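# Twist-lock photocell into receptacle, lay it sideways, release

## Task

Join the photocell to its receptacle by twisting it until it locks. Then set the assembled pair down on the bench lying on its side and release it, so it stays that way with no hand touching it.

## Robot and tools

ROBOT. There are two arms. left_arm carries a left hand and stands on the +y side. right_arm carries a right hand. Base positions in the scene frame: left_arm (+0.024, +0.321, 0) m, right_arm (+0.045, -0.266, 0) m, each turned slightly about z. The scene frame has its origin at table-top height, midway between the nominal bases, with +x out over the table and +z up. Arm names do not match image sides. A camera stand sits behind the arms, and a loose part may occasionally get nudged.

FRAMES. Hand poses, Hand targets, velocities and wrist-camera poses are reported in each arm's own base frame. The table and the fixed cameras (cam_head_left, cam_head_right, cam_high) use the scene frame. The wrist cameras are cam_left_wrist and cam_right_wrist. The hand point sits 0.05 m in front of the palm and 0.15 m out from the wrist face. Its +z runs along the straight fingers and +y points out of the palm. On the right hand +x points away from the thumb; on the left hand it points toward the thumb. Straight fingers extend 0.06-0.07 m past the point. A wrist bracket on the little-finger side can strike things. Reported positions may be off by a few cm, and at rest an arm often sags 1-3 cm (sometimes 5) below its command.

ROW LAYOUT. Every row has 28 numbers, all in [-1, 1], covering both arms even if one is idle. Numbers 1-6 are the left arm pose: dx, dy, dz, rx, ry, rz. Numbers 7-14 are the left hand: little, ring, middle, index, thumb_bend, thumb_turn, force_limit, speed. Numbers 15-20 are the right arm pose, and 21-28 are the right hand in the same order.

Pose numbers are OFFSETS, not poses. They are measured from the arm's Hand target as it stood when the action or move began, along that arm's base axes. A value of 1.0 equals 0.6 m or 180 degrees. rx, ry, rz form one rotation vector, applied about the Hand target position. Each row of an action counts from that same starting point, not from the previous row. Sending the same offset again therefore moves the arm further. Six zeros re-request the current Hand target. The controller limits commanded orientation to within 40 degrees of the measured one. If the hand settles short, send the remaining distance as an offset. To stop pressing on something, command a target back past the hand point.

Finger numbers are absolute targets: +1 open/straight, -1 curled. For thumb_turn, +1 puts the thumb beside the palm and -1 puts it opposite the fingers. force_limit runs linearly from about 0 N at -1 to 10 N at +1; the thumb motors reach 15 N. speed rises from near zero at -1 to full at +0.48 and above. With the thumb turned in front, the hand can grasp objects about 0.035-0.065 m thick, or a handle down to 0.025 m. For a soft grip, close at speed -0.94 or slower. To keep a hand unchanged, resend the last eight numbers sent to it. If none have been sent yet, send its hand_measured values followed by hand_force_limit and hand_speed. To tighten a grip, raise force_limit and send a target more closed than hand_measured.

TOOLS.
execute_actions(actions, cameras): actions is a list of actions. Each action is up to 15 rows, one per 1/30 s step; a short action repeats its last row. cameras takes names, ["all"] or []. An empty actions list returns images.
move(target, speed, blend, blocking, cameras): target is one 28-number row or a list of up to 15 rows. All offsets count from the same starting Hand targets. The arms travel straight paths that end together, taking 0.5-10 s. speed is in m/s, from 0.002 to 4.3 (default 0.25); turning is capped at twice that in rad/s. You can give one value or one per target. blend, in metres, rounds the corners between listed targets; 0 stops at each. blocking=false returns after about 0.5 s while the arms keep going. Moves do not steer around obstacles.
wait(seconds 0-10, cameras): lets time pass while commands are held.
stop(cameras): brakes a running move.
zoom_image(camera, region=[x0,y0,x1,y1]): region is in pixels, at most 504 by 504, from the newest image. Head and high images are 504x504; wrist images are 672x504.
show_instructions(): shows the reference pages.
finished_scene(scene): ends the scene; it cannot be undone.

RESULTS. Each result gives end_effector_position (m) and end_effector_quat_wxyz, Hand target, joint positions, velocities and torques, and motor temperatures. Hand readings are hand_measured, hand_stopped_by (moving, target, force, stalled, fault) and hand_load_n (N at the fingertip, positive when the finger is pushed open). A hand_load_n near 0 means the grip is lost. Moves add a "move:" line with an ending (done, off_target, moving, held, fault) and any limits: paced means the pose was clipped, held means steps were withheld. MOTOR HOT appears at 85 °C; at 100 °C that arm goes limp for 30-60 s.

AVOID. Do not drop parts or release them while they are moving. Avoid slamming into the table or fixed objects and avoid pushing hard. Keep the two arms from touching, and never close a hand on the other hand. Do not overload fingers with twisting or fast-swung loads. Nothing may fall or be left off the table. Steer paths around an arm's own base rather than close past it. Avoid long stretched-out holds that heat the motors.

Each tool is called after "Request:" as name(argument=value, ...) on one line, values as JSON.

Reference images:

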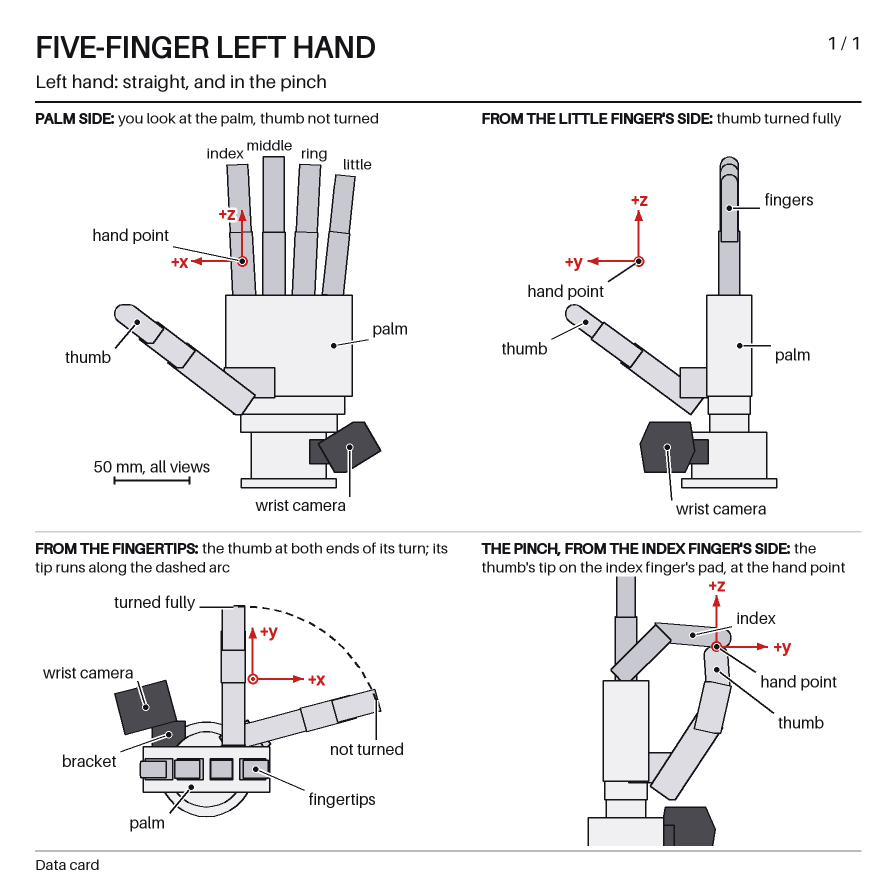

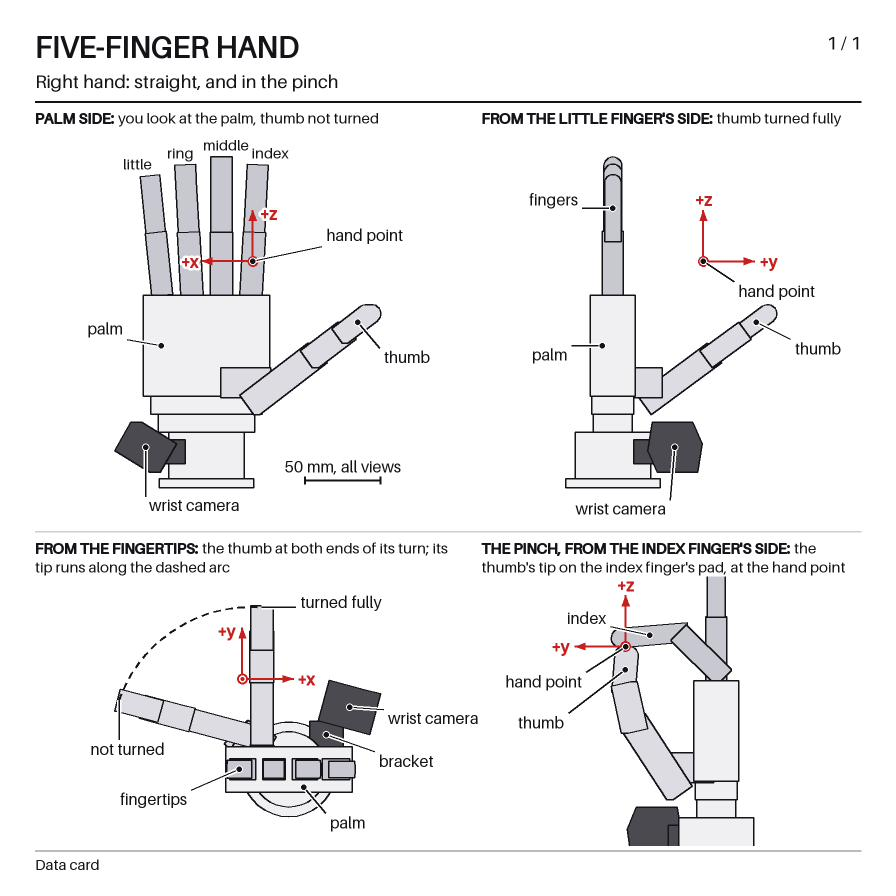

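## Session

Request:
execute_actions(actions=[])

Scene clock: 0.00 s.
left_arm: end_effector_position=(+0.5450, -0.4357, +0.2304) hand_measured=(+1.000, +1.000, +1.000, +1.000, +1.000, +1.000) hand_load_n=(+0.0, +0.0, +0.0, +0.0, +0.0, +0.0) hand_stopped_by=(target, target, target, target, target, target) hand_force_limit=0.00 hand_speed=-0.80 end_effector_quat_wxyz=(+0.090, -0.316, +0.815, -0.477) | right_arm: end_effector_position=(+0.4471, -0.1542, +0.1580) hand_measured=(+1.000, +1.000, +1.000, +1.000, +1.000, +1.000) hand_load_n=(+0.0, +0.0, +0.0, +0.0, +0.0, +0.0) hand_stopped_by=(target, target, target, target, target, target) hand_force_limit=0.00 hand_speed=-0.80 end_effector_quat_wxyz=(+0.400, +0.343, +0.841, -0.125)
Joint positions: left_arm=[-0.53 1.741 1.554 -0.426 0.406 0.088] | right_arm=[-0.31 1.091 0.568 -0.219 0.286 1.91]
Joint velocities: within noise
Joint torques (N m): no reading
Motor temperatures (°C): left_arm=[22 27 36 24 23 24] | right_arm=[23 25 43 26 24 23]
Heat: left arm: hottest elbow 36 °C; right arm: hottest elbow 43 °C.
Hand target: left_arm +0.5510, -0.4393, +0.2415; +0.097, -0.312, +0.811, -0.485 | right_arm +0.4552, -0.1568, +0.1732; +0.413, +0.343, +0.834, -0.124
camera_calibration:
cam_left_wrist: T_world_to_cam=[[0.247048, -0.513425, 0.821804, -0.546011], [-0.962751, -0.0338668, 0.268261, 0.446589], [-0.1099, -0.857466, -0.502668, -0.0854593], [0, 0, 0, 1]] pos_world=[0.555453, -0.33849, 0.285954]
cam_right_wrist: T_world_to_cam=[[0.555943, 0.824537, -0.10519, -0.104522], [0.235987, -0.0352246, 0.971118, -0.257116], [0.797018, -0.56471, -0.214163, -0.296719], [0, 0, 0, 1]] pos_world=[0.355275, -0.0904343, 0.175149]

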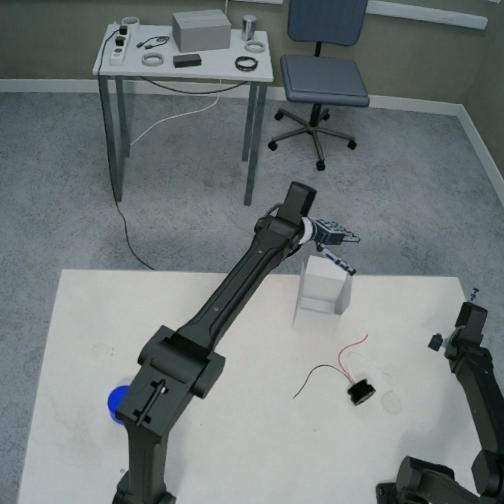

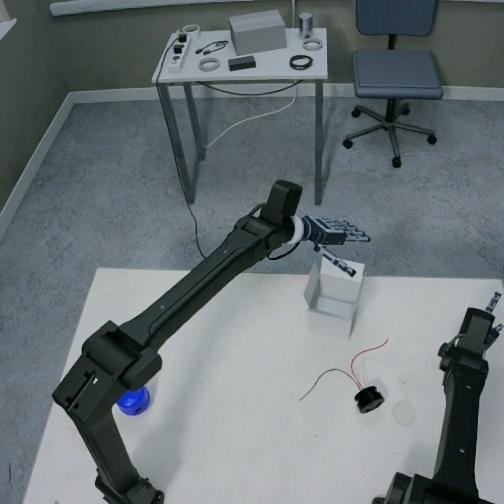

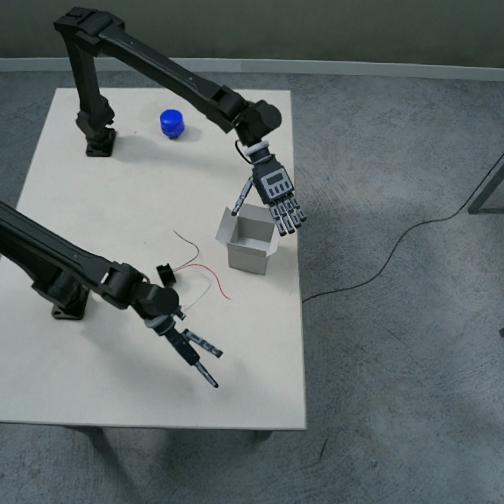

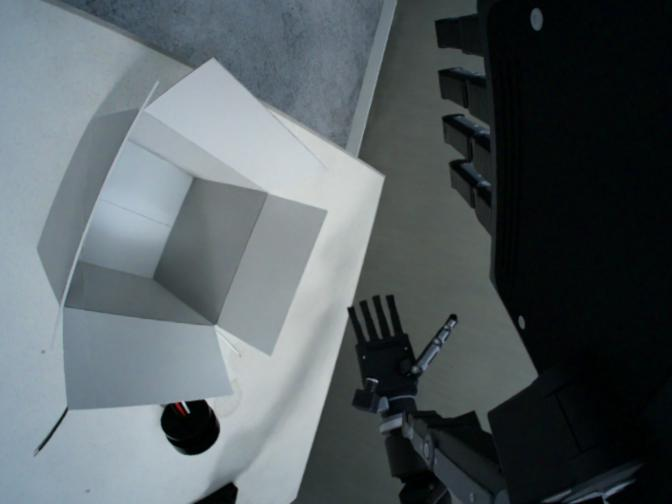

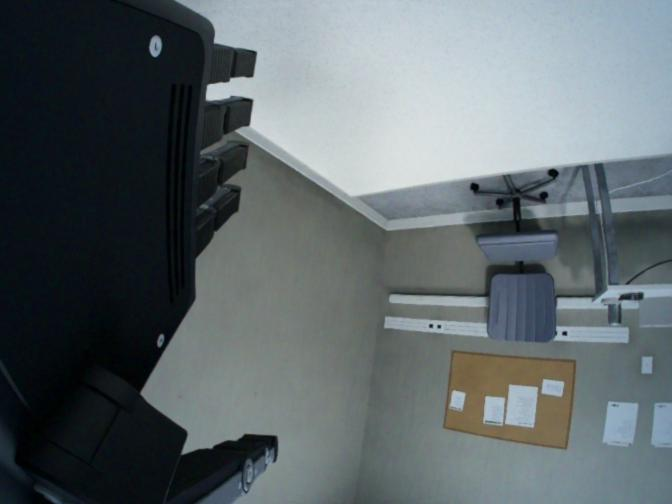

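Request:
zoom_image(camera="cam_high", region=[130, 90, 220, 180])

Request:
zoom_image(camera="cam_high", region=[130, 230, 240, 310])

Request:
zoom_image(camera="cam_head_left", region=[280, 320, 420, 420])

Request:
zoom_image(camera="cam_left_wrist", region=[120, 360, 280, 500])

Request:
zoom_image(camera="cam_head_right", region=[290, 320, 420, 450])

Scaled by 5.600 from the camera's 504x504 image, which has a finer 720x720 frame.

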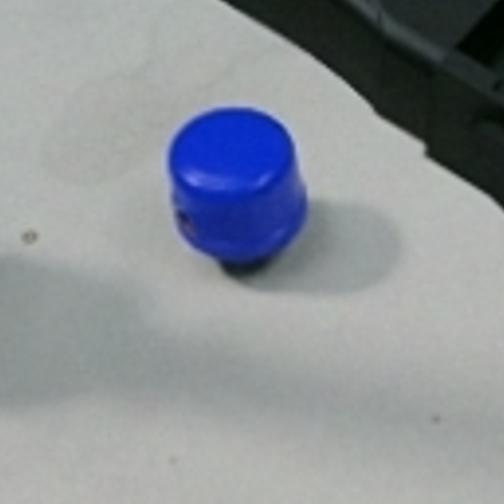

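Scaled by 4.582 from the camera's 504x504 image, which has a finer 720x720 frame.

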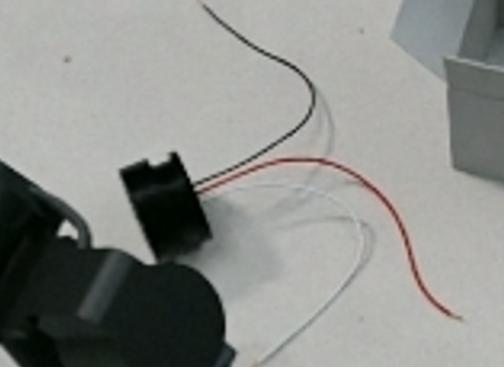

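Scaled by 3.600 from the camera's 504x504 image, which has a finer 720x720 frame.

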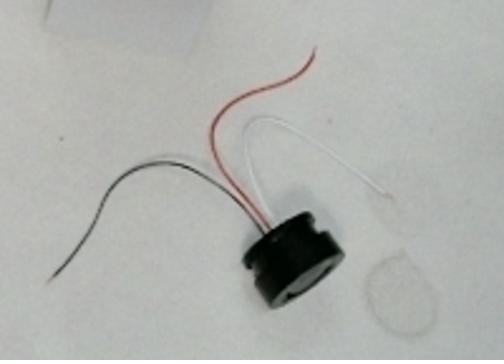

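Scaled by 3.150 from the camera's 672x504 image, which has a finer 960x720 frame.

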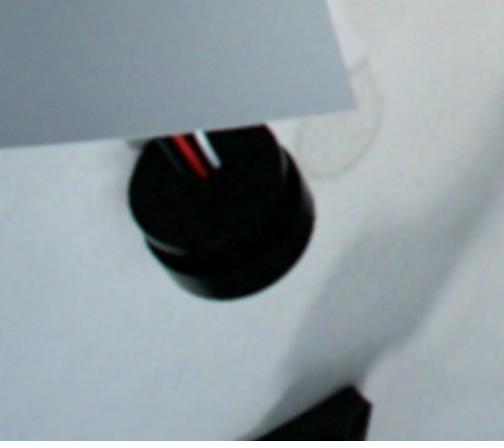

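Scaled by 3.877 from the camera's 504x504 image, which has a finer 720x720 frame.

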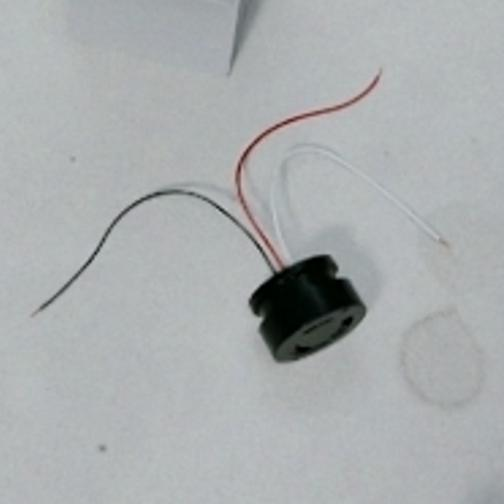

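Request:
move(target=[[0,0,0.2,0,0,0.1,1,1,1,1,1,1,0.0,-0.8,-0.1,0.05,0.2,-0.280,0.009,0.170,1,1,1,1,1,1,0.0,-0.8],[-0.5,1.57,0.25,0,0,0.694,1,1,1,1,1,1,0.0,-0.8,-0.18,0.12,0.25,-0.561,0.018,0.340,1,1,1,1,1,1,0.0,-0.8]], speed=0.3, cameras=["all"])

every number of target 2 of 2 must lie in its column's range; nothing of the call was run
Scene clock: 175.13 s.
left_arm: end_effector_position=(+0.5450, -0.4357, +0.2304) hand_measured=(+1.000, +1.000, +1.000, +1.000, +1.000, +1.000) hand_load_n=(+0.0, +0.0, +0.0, +0.0, +0.0, +0.0) hand_stopped_by=(target, target, target, target, target, target) hand_force_limit=0.00 hand_speed=-0.80 end_effector_quat_wxyz=(+0.090, -0.316, +0.815, -0.477) | right_arm: end_effector_position=(+0.4471, -0.1542, +0.1580) hand_measured=(+1.000, +1.000, +1.000, +1.000, +1.000, +1.000) hand_load_n=(+0.0, +0.0, +0.0, +0.0, +0.0, +0.0) hand_stopped_by=(target, target, target, target, target, target) hand_force_limit=0.00 hand_speed=-0.80 end_effector_quat_wxyz=(+0.400, +0.343, +0.841, -0.125)
Joint positions: left_arm=[-0.53 1.741 1.554 -0.426 0.406 0.088] | right_arm=[-0.31 1.091 0.568 -0.219 0.286 1.91]
Joint torques (N m): left_arm=[-1.03 -22.07 10.11 2.47 0.29 0.08] | right_arm=[0.91 -7.65 8.95 2.18 0.17 -0.05]
Motor temperatures (°C): left_arm=[22 33 42 24 23 24] | right_arm=[23 25 51 26 24 23]
Heat: left arm: hottest elbow 42 °C; right arm: hottest elbow 51 °C.
Hand target: left_arm +0.5510, -0.4393, +0.2415; +0.097, -0.312, +0.811, -0.485 | right_arm +0.4552, -0.1568, +0.1732; +0.413, +0.343, +0.834, -0.124

Request:
move(target=[[0,0,0.2,0,0,0.1,1,1,1,1,1,1,0.0,-0.8,-0.1,0.05,0.2,-0.280,0.009,0.170,1,1,1,1,1,1,0.0,-0.8],[-0.1,0.75,0.27,0,0,0.35,1,1,1,1,1,1,0.0,-0.8,-0.18,0.12,0.25,-0.561,0.018,0.340,1,1,1,1,1,1,0.0,-0.8]], speed=0.3, cameras=["all"])

Scene clock: 187.90 s.
left_arm: end_effector_position=(+0.4959, +0.0069, +0.4011) hand_measured=(+1.000, +1.000, +1.000, +1.000, +1.000, +1.000) hand_load_n=(+0.0, +0.0, +0.0, -0.5, +0.0, +0.0) hand_stopped_by=(target, target, target, target, target, target) hand_force_limit=0.00 hand_speed=-0.80 end_effector_quat_wxyz=(-0.333, +0.691, -0.527, +0.365) | right_arm: end_effector_position=(+0.3465, -0.0802, +0.2974) hand_measured=(+1.000, +1.000, +1.000, +1.000, +1.000, +1.000) hand_load_n=(+0.0, +0.0, +0.0, +0.0, -0.5, +0.0) hand_stopped_by=(target, target, target, target, target, target) hand_force_limit=0.00 hand_speed=-0.80 end_effector_quat_wxyz=(+0.500, -0.502, +0.515, -0.482)
Joint positions: left_arm=[0.101 1.121 1.341 -0.755 0.011 -0.173] | right_arm=[-0.633 0.559 0.501 0.014 -0.639 0.006]
Joint torques (N m): left_arm=[-0.26 -11.28 8.47 1.99 0.22 0.22] | right_arm=[0.62 -2.73 11.48 1.78 -0.17 -0.11]
Motor temperatures (°C): left_arm=[22 33 42 24 23 24] | right_arm=[23 25 51 26 24 23]
Heat: left arm: hottest elbow 42 °C; right arm: hottest elbow 51 °C.
Hand target: left_arm +0.4910, +0.0108, +0.4035; -0.336, +0.690, -0.529, +0.363 | right_arm +0.3473, -0.0848, +0.3233; +0.499, -0.500, +0.500, -0.500
Off the commanded pose: left_arm 0.007 m, 0 deg | right_arm 0.026 m, 3 deg.
move: off_target (right_arm)
camera_calibration:
cam_left_wrist: T_world_to_cam=[[0.552407, -0.0163472, 0.833414, -0.60642], [-0.411829, -0.874617, 0.255815, 0.106088], [0.724737, -0.484538, -0.489877, -0.047004], [0, 0, 0, 1]] pos_world=[0.412746, 0.0600983, 0.455234]
cam_right_wrist: T_world_to_cam=[[-0.0380521, -0.194962, -0.980072, 0.289335], [-0.485416, 0.860897, -0.152409, 0.289829], [0.873455, 0.469943, -0.127397, -0.114296], [0, 0, 0, 1]] pos_world=[0.25153, -0.139391, 0.31318]

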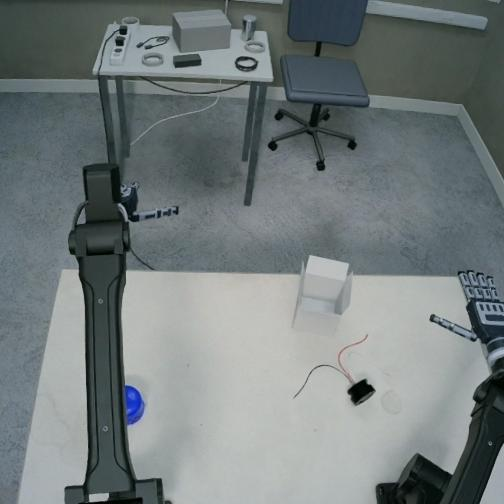

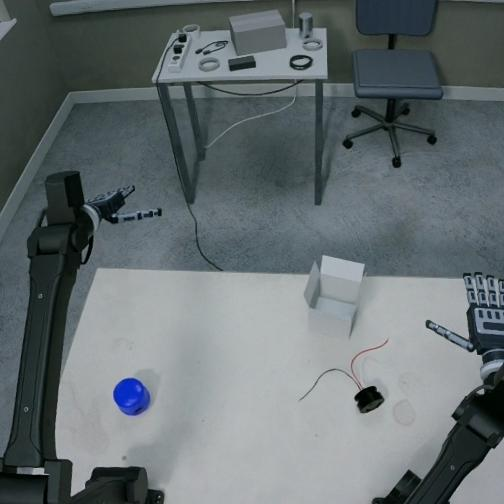

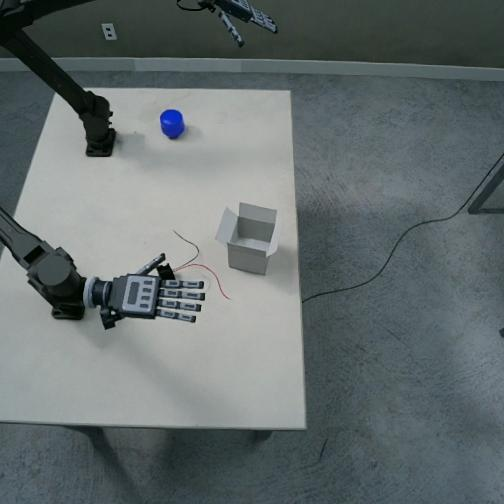

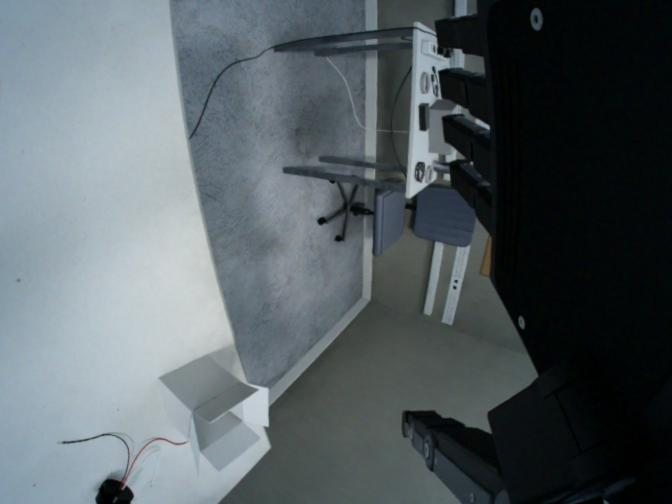

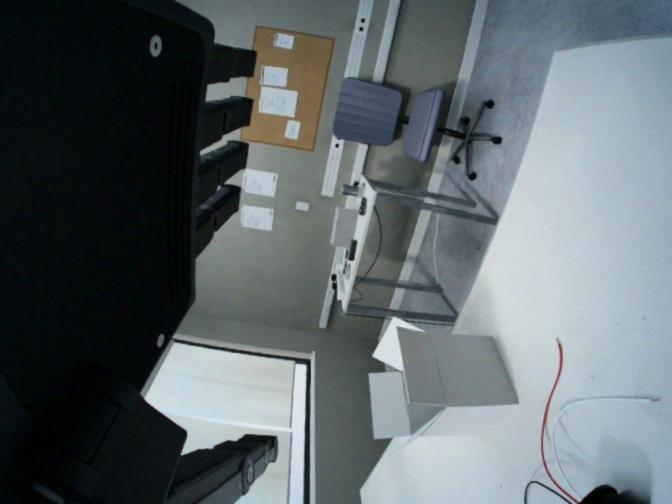

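Request:
move(target=[[-0.40,0.815,0,0,0,0.333,1,1,1,1,1,1,0.0,-0.8,0,0,0,0,0,0,1,1,1,1,1,1,0.0,-0.8],[-0.40,0.815,0,0,0,0.333,1,1,1,1,1,1,0.0,-0.8,-0.329,0.901,-0.083,-0.427,-0.310,0.310,1,1,1,1,1,-1,0.0,-0.5]], speed=0.3, cameras=["all"])

Scene clock: 266.63 s.
left_arm: end_effector_position=(+0.2479, +0.4859, +0.3796) hand_measured=(+1.000, +1.000, +1.000, +1.000, +1.000, +1.000) hand_load_n=(+0.0, +0.0, +0.0, +0.0, +0.0, -0.5) hand_stopped_by=(target, target, target, target, target, target) hand_force_limit=0.00 hand_speed=-0.80 end_effector_quat_wxyz=(-0.452, +0.872, -0.122, +0.141) | right_arm: end_effector_position=(+0.1500, +0.4405, +0.2493) hand_measured=(+1.000, +1.000, +1.000, +1.000, +1.000, -1.000) hand_load_n=(+0.0, +0.0, +0.0, -0.5, +0.0, +0.5) hand_stopped_by=(target, target, target, target, target, target) hand_force_limit=0.00 hand_speed=-0.50 end_effector_quat_wxyz=(-0.405, +0.583, +0.420, +0.565)
Joint positions: left_arm=[1.188 1.271 1.431 -0.744 0.049 -0.131] | right_arm=[1.459 1.009 0.464 0.511 0.212 -1.566]
Joint torques (N m): left_arm=[-0.62 -12.1 12.19 3.02 -0.06 -0.05] | right_arm=[1.38 -5.71 11.11 2.04 -0.1 -0.16]
Motor temperatures (°C): left_arm=[22 30 42 24 23 24] | right_arm=[23 24 56 26 24 23]
Heat: left arm: hottest elbow 42 °C; right arm: hottest elbow 56 °C.
Hand target: left_arm +0.2511, +0.4998, +0.4036; -0.473, +0.862, -0.113, +0.147 | right_arm +0.1498, +0.4558, +0.2737; -0.415, +0.572, +0.415, +0.573
Off the commanded pose: left_arm 0.028 m, 3 deg | right_arm 0.029 m, 2 deg.
move: off_target (left_arm, right_arm); target 2's new numbers were sent with right_arm's hand 0.029 m and 2 deg from that target
camera_calibration:
cam_left_wrist: T_world_to_cam=[[0.324701, 0.496703, 0.804895, -0.625627], [0.547926, -0.792442, 0.26798, 0.145902], [0.770939, 0.354009, -0.529463, -0.0497332], [0, 0, 0, 1]] pos_world=[0.16154, 0.443975, 0.438133]
cam_right_wrist: T_world_to_cam=[[0.923813, -0.307066, 0.228647, -0.0600807], [0.0287884, -0.539825, -0.841285, 0.450455], [0.381759, 0.783773, -0.489857, -0.167518], [0, 0, 0, 1]] pos_world=[0.106487, 0.356014, 0.310638]

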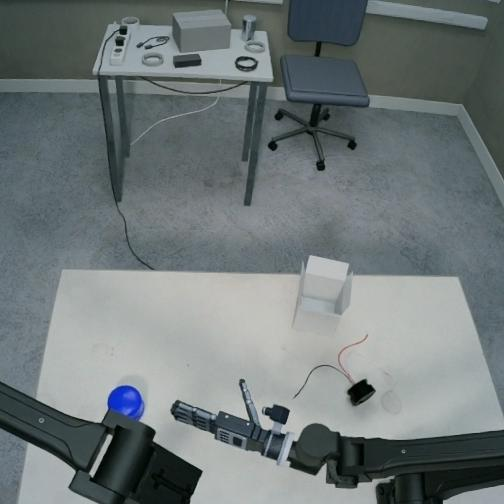

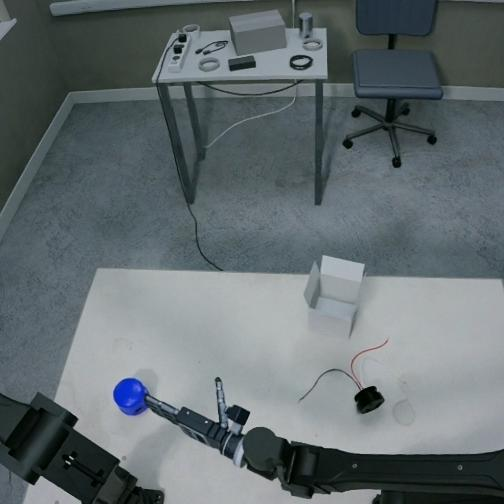

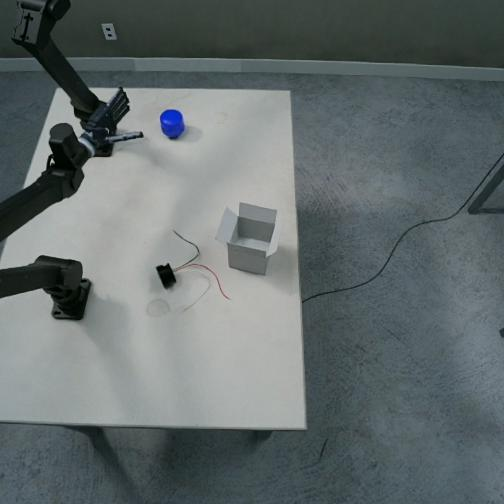

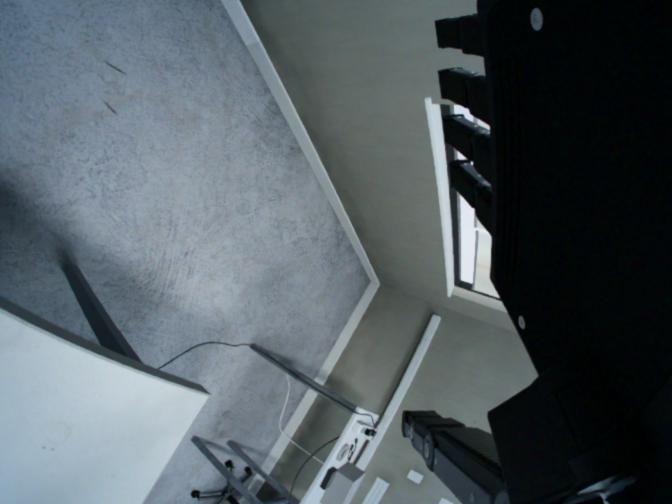

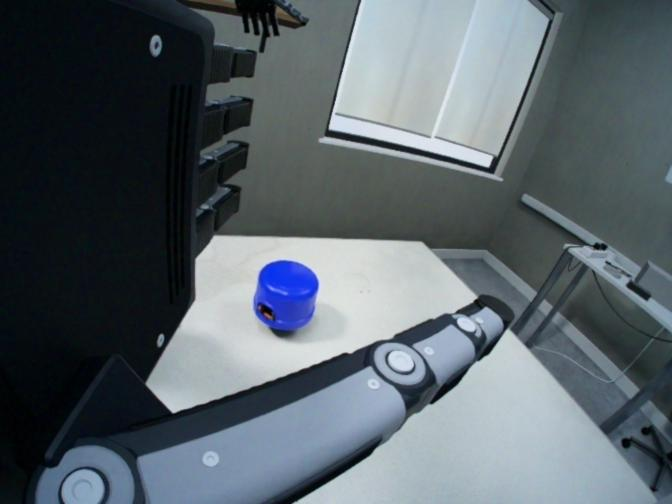

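Request:
zoom_image(camera="cam_right_wrist", region=[220, 230, 360, 370])

Scaled by 3.600 from the camera's 672x504 image, which has a finer 960x720 frame.

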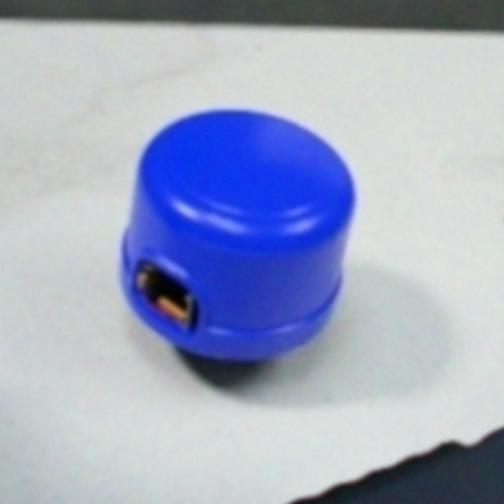

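Request:
move(target=[0,0,0,0,0,0,1,1,1,1,1,1,0.0,-0.8,0.022,0.102,-0.331,0,0,0,1,1,1,1,1,-1,0.0,-0.5], speed=0.15, cameras=["all"])

Request:
zoom_image(camera="cam_right_wrist", region=[200, 200, 400, 400])

Scene clock: 304.13 s.
left_arm: end_effector_position=(+0.2479, +0.4859, +0.3796) hand_measured=(+1.000, +1.000, +1.000, +1.000, +1.000, +1.000) hand_load_n=(+0.0, +0.0, +0.0, +0.0, +0.0, +0.0) hand_stopped_by=(target, target, target, target, target, target) hand_force_limit=0.00 hand_speed=-0.80 end_effector_quat_wxyz=(-0.452, +0.872, -0.122, +0.141) | right_arm: end_effector_position=(+0.1570, +0.5082, +0.0670) hand_measured=(+1.000, +1.000, +1.000, +1.000, +1.000, -1.000) hand_load_n=(+0.0, +0.0, +0.0, +0.0, +0.0, +0.5) hand_stopped_by=(target, target, target, target, target, target) hand_force_limit=0.00 hand_speed=-0.50 end_effector_quat_wxyz=(-0.410, +0.580, +0.424, +0.563)
Joint positions: left_arm=[1.188 1.271 1.431 -0.744 0.049 -0.131] | right_arm=[1.454 1.833 0.488 1.314 0.193 -1.566]
Joint torques (N m): left_arm=[-0.62 -12.1 12.18 3.02 -0.07 -0.05] | right_arm=[0.15 -12.28 4.51 2.91 -0.12 -0.13]
Heat: left arm: hottest elbow 44 °C; right arm: hottest elbow 52 °C.
Hand target: left_arm +0.2511, +0.4998, +0.4036; -0.473, +0.862, -0.113, +0.147 | right_arm +0.1629, +0.5169, +0.0749; -0.415, +0.572, +0.415, +0.573
Off the commanded pose: left_arm 0.028 m, 3 deg | right_arm 0.013 m, 2 deg.
move: off_target (left_arm, right_arm)
camera_calibration:
cam_left_wrist: T_world_to_cam=[[0.324701, 0.496703, 0.804895, -0.625627], [0.547926, -0.792442, 0.26798, 0.145902], [0.770939, 0.354009, -0.529463, -0.0497332], [0, 0, 0, 1]] pos_world=[0.16154, 0.443975, 0.438133]
cam_right_wrist: T_world_to_cam=[[0.928024, -0.294895, 0.227615, -0.0108285], [0.0358753, -0.537425, -0.842548, 0.331196], [0.370789, 0.790071, -0.488164, -0.31418], [0, 0, 0, 1]] pos_world=[0.114662, 0.423024, 0.128142]

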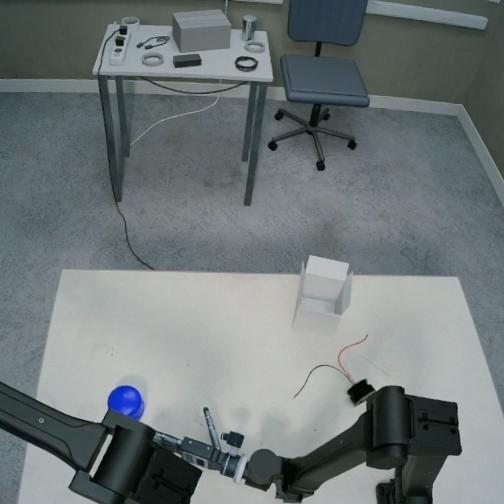

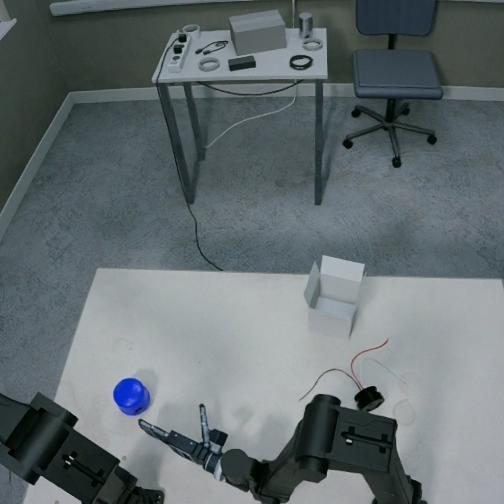

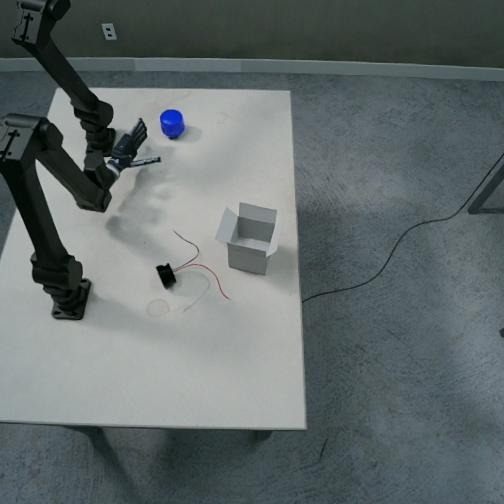

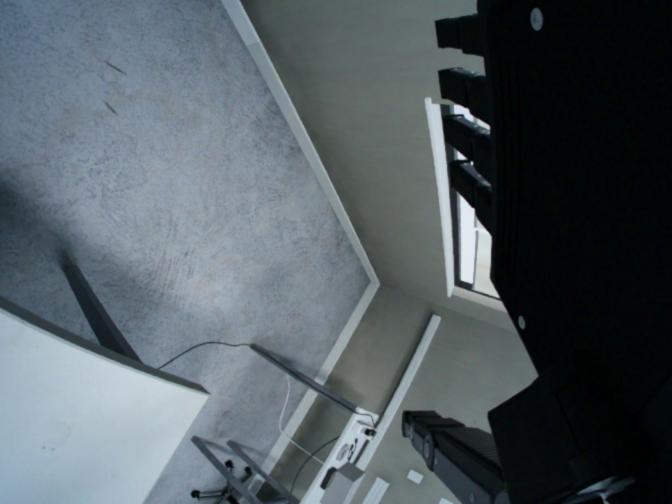

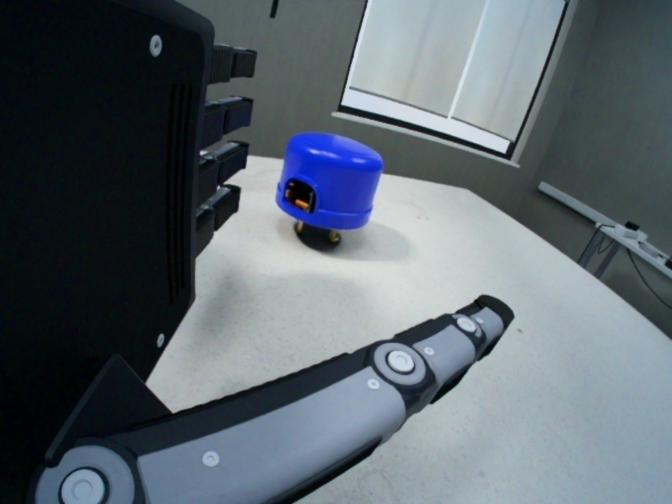

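Scaled by 2.520 from the camera's 672x504 image, which has a finer 960x720 frame.

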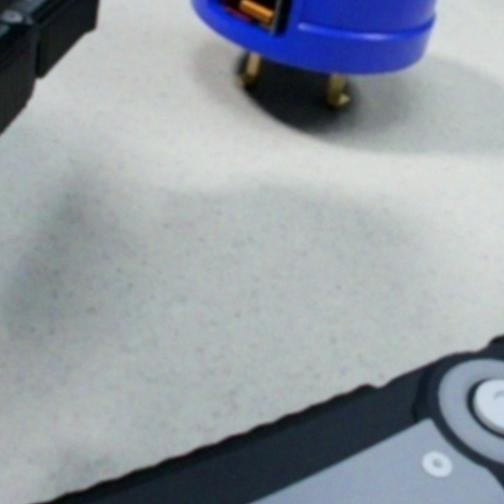

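Request:
zoom_image(camera="cam_right_wrist", region=[265, 120, 395, 260])

Scaled by 3.600 from the camera's 672x504 image, which has a finer 960x720 frame.

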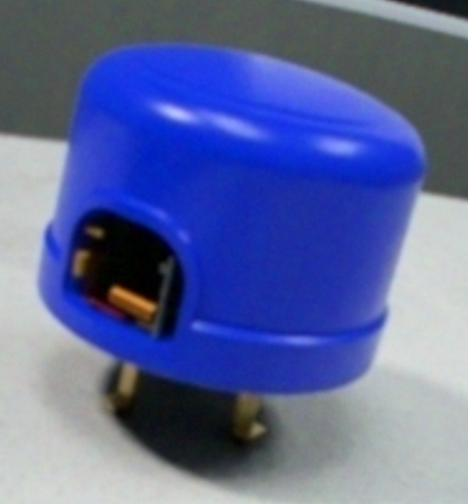

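Request:
move(target=[0,0,0,0,0,0,1,1,1,1,1,1,0.0,-0.8,0.046,0.14,-0.018,0,0,0,1,1,1,1,1,-1,0.0,-0.5], speed=0.1, cameras=["cam_right_wrist","cam_head_right","cam_high"])

Request:
zoom_image(camera="cam_head_right", region=[90, 350, 220, 480])

Request:
zoom_image(camera="cam_high", region=[100, 80, 220, 200])

Scene clock: 354.77 s.
left_arm: end_effector_position=(+0.2479, +0.4859, +0.3796) hand_measured=(+1.000, +1.000, +1.000, +1.000, +1.000, +1.000) hand_load_n=(+0.0, +0.0, +0.0, +0.0, +0.0, -0.5) hand_stopped_by=(target, target, target, target, target, target) hand_force_limit=0.00 hand_speed=-0.80 end_effector_quat_wxyz=(-0.452, +0.872, -0.122, +0.141) | right_arm: end_effector_position=(+0.1836, +0.5919, +0.0633) hand_measured=(+1.000, +1.000, +1.000, +1.000, +1.000, -1.000) hand_load_n=(+0.5, +0.0, +0.0, +0.0, +0.0, +0.0) hand_stopped_by=(target, target, target, target, target, target) hand_force_limit=0.00 hand_speed=-0.50 end_effector_quat_wxyz=(-0.417, +0.574, +0.417, +0.569)
Joint positions: left_arm=[1.188 1.271 1.431 -0.744 0.049 -0.131] | right_arm=[1.415 1.958 0.731 1.221 0.155 -1.566]
Joint torques (N m): left_arm=[-0.67 -12.04 12.23 3.02 -0.06 -0.04] | right_arm=[0.56 -14.92 5.79 1.91 -0.12 -0.14]
Motor temperatures (°C): left_arm=[22 30 45 25 23 24] | right_arm=[23 25 46 26 24 23]
Heat: left arm: hottest elbow 45 °C; right arm: hottest elbow 46 °C.
Hand target: left_arm +0.2511, +0.4998, +0.4036; -0.473, +0.862, -0.113, +0.147 | right_arm +0.1905, +0.6010, +0.0641; -0.415, +0.572, +0.415, +0.573
Off the commanded pose: left_arm 0.028 m, 3 deg | right_arm 0.011 m, 1 deg.
move: off_target (left_arm, right_arm)
camera_calibration:
cam_right_wrist: T_world_to_cam=[[0.92729, -0.301088, 0.222438, -0.00584242], [0.0379438, -0.515551, -0.856018, 0.359639], [0.372415, 0.802218, -0.466641, -0.400879], [0, 0, 0, 1]] pos_world=[0.141065, 0.505245, 0.122091]
Images, in order (width x height): cam_head_right 504x504, cam_high 504x504, cam_right_wrist 672x504.

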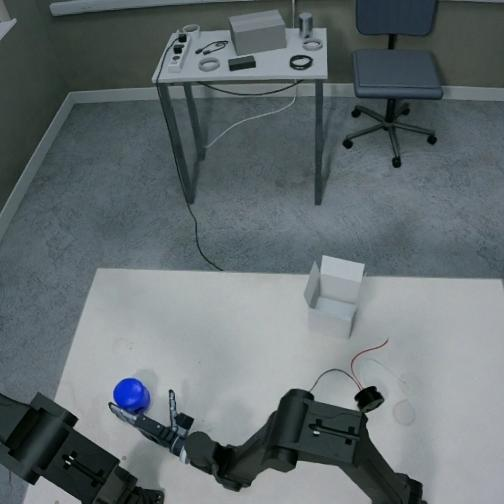

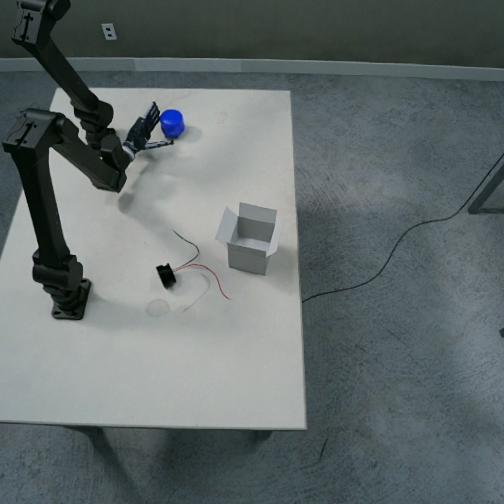

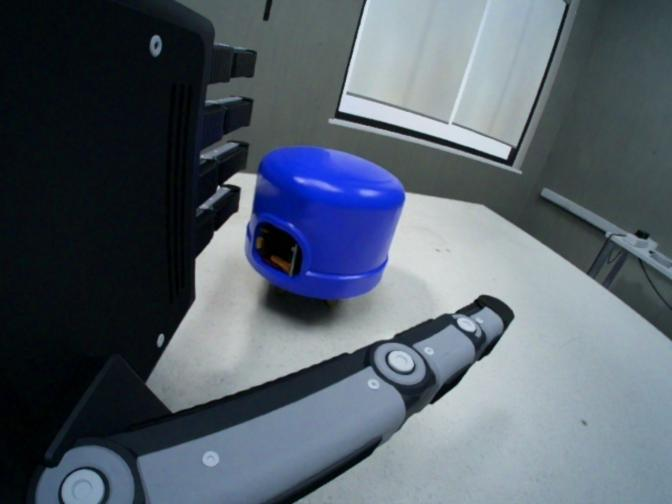

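Scaled by 3.877 from the camera's 504x504 image, which has a finer 720x720 frame.

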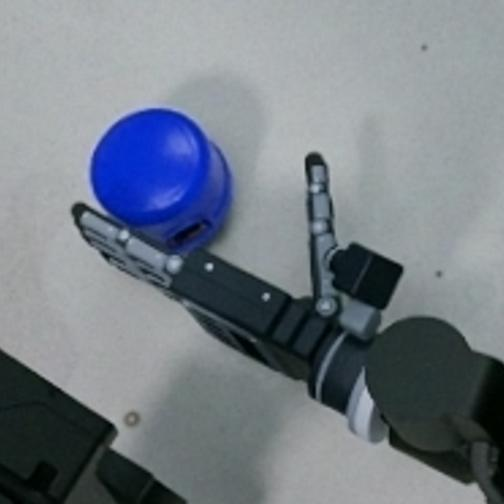

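Scaled by 4.200 from the camera's 504x504 image, which has a finer 720x720 frame.

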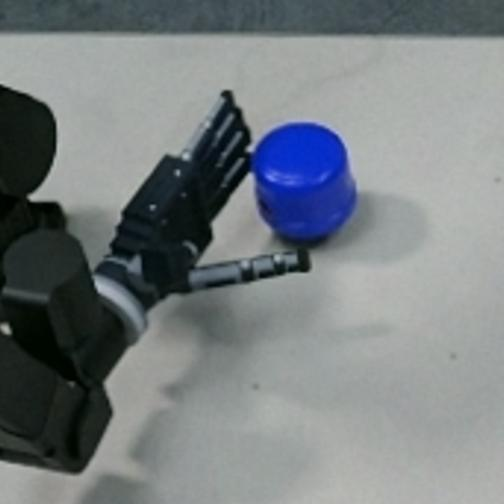

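Request:
move(target=[0,0,0,0,0,0,1,1,1,1,1,1,0.0,-0.8,0.029,0.09,-0.03,0,0,0,1,1,1,1,1,-1,0.0,-0.5], speed=0.06, cameras=["cam_right_wrist","cam_head_right","cam_high"])

Request:
zoom_image(camera="cam_head_right", region=[90, 350, 220, 480])

Request:
zoom_image(camera="cam_high", region=[120, 80, 210, 170])

Scene clock: 385.23 s.
left_arm: end_effector_position=(+0.2479, +0.4859, +0.3796) hand_measured=(+1.000, +1.000, +1.000, +1.000, +1.000, +1.000) hand_load_n=(+0.0, +0.0, +0.0, +0.0, +0.0, +0.0) hand_stopped_by=(target, target, target, target, target, target) hand_force_limit=0.00 hand_speed=-0.80 end_effector_quat_wxyz=(-0.452, +0.872, -0.122, +0.141) | right_arm: end_effector_position=(+0.2002, +0.6457, +0.0448) hand_measured=(+1.000, +1.000, +1.000, +1.000, +1.000, -1.000) hand_load_n=(+0.0, +0.0, +0.0, +0.0, +0.0, +0.5) hand_stopped_by=(target, target, target, target, target, target) hand_force_limit=0.00 hand_speed=-0.50 end_effector_quat_wxyz=(-0.416, +0.574, +0.417, +0.568)
Joint positions: left_arm=[1.188 1.271 1.431 -0.744 0.049 -0.131] | right_arm=[1.399 2.073 0.902 1.163 0.138 -1.566]
Joint torques (N m): left_arm=[-0.73 -12.1 12.21 3 -0.06 -0.04] | right_arm=[0.03 -17.08 6.42 1.92 -0.16 -0.11]
Heat: left arm: hottest elbow 46 °C; right arm: hottest elbow 45 °C.
Hand target: left_arm +0.2511, +0.4998, +0.4036; -0.473, +0.862, -0.113, +0.147 | right_arm +0.2080, +0.6549, +0.0460; -0.415, +0.572, +0.415, +0.573
Off the commanded pose: left_arm 0.028 m, 3 deg | right_arm 0.012 m, 1 deg.
move: off_target (left_arm, right_arm)
camera_calibration:
cam_right_wrist: T_world_to_cam=[[0.927385, -0.300628, 0.222665, -0.00135424], [0.0376797, -0.517103, -0.855093, 0.371887], [0.372205, 0.801391, -0.468226, -0.458138], [0, 0, 0, 1]] pos_world=[0.157764, 0.559044, 0.103787]
Images, in order (width x height): cam_head_right 504x504, cam_high 504x504, cam_right_wrist 672x504.

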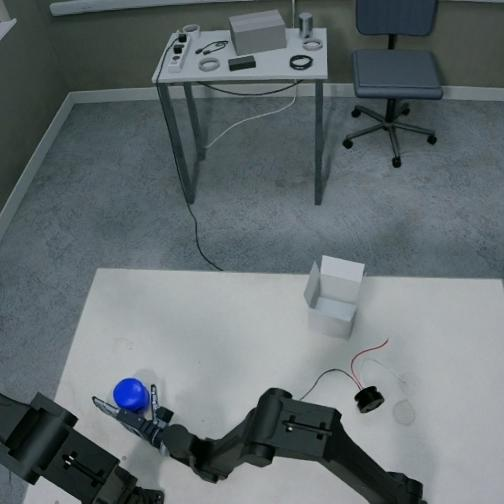

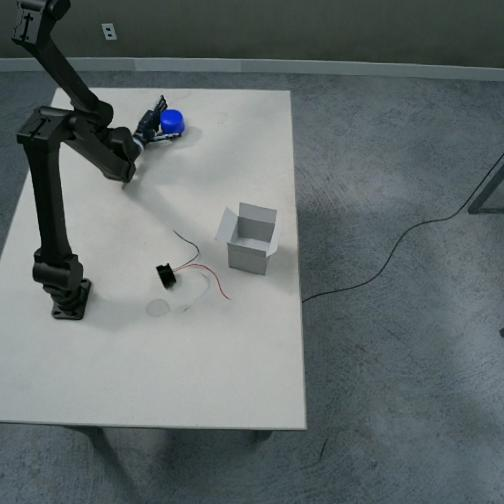

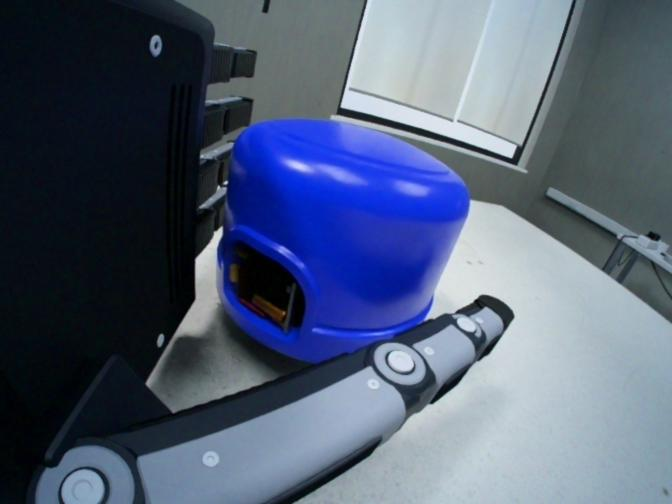

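Scaled by 3.877 from the camera's 504x504 image, which has a finer 720x720 frame.

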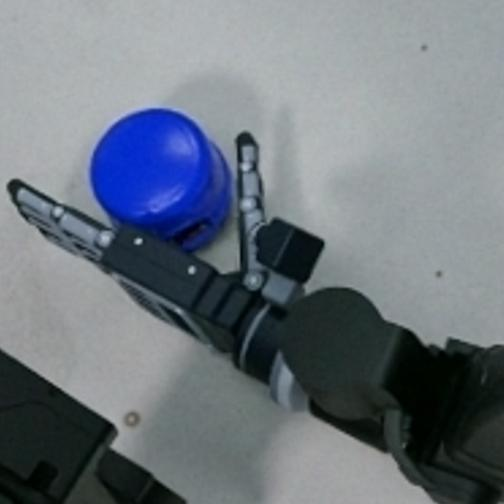

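Scaled by 5.600 from the camera's 504x504 image, which has a finer 720x720 frame.

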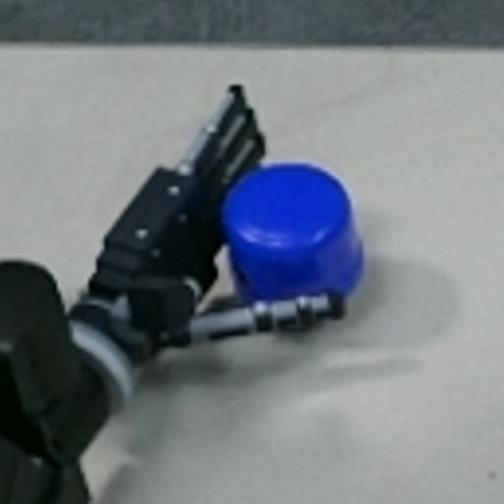

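Request:
move(target=[0,0,0,0,0,0,1,1,1,1,1,1,0.0,-0.8,0,0,0,0,0,0,1,1,0.0,0.0,0.7,-1,0.3,-0.9], speed=0.06, cameras=["cam_right_wrist","cam_head_right","cam_high"])

Scene clock: 396.87 s.
left_arm: end_effector_position=(+0.2479, +0.4859, +0.3796) hand_measured=(+1.000, +1.000, +1.000, +1.000, +1.000, +1.000) hand_load_n=(+0.0, +0.0, +0.0, +0.0, +0.0, +0.0) hand_stopped_by=(target, target, target, target, target, target) hand_force_limit=0.00 hand_speed=-0.80 end_effector_quat_wxyz=(-0.452, +0.872, -0.122, +0.141) | right_arm: end_effector_position=(+0.2002, +0.6462, +0.0453) hand_measured=(+1.000, +1.000, +0.444, +0.508, +0.752, -1.000) hand_load_n=(+0.0, +0.0, +8.5, +1.0, +15.0, +2.0) hand_stopped_by=(target, target, force, force, force, target) hand_force_limit=0.30 hand_speed=-0.90 end_effector_quat_wxyz=(-0.417, +0.574, +0.417, +0.569)
Joint positions: left_arm=[1.188 1.271 1.431 -0.744 0.049 -0.131] | right_arm=[1.399 2.073 0.903 1.163 0.138 -1.566]
Joint torques (N m): left_arm=[-0.67 -12.16 12.16 3.03 -0.06 -0.04] | right_arm=[0.21 -17.08 6.22 1.91 -0.1 -0.15]
Heat: left arm: hottest elbow 46 °C; right arm: hottest elbow 45 °C.
Hand target: left_arm +0.2511, +0.4998, +0.4036; -0.473, +0.862, -0.113, +0.147 | right_arm +0.2080, +0.6550, +0.0462; -0.415, +0.572, +0.415, +0.573
Off the commanded pose: left_arm 0.028 m, 3 deg | right_arm 0.012 m, 1 deg.
move: off_target (left_arm, right_arm)
camera_calibration:
cam_right_wrist: T_world_to_cam=[[0.927563, -0.300225, 0.222467, -0.00152458], [0.0381881, -0.51608, -0.855688, 0.3719], [0.37171, 0.802201, -0.467232, -0.458829], [0, 0, 0, 1]] pos_world=[0.157763, 0.559545, 0.10419]
Images, in order (width x height): cam_head_right 504x504, cam_high 504x504, cam_right_wrist 672x504.

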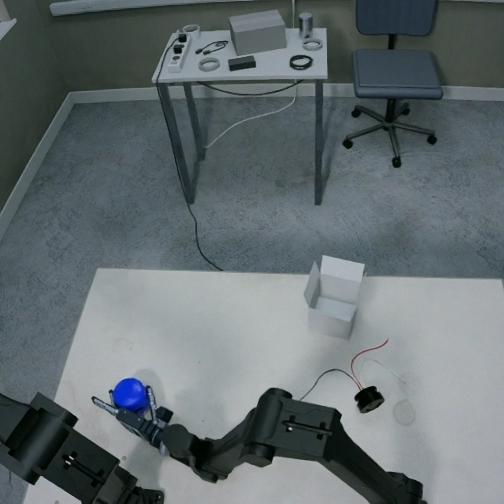

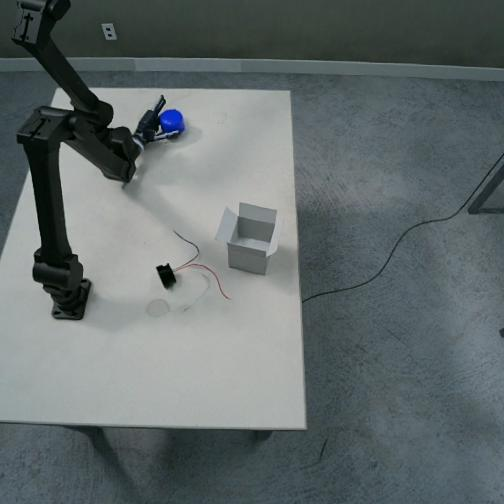

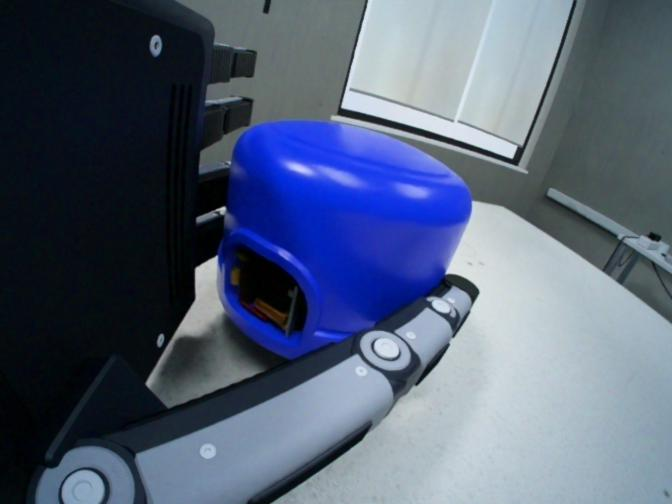

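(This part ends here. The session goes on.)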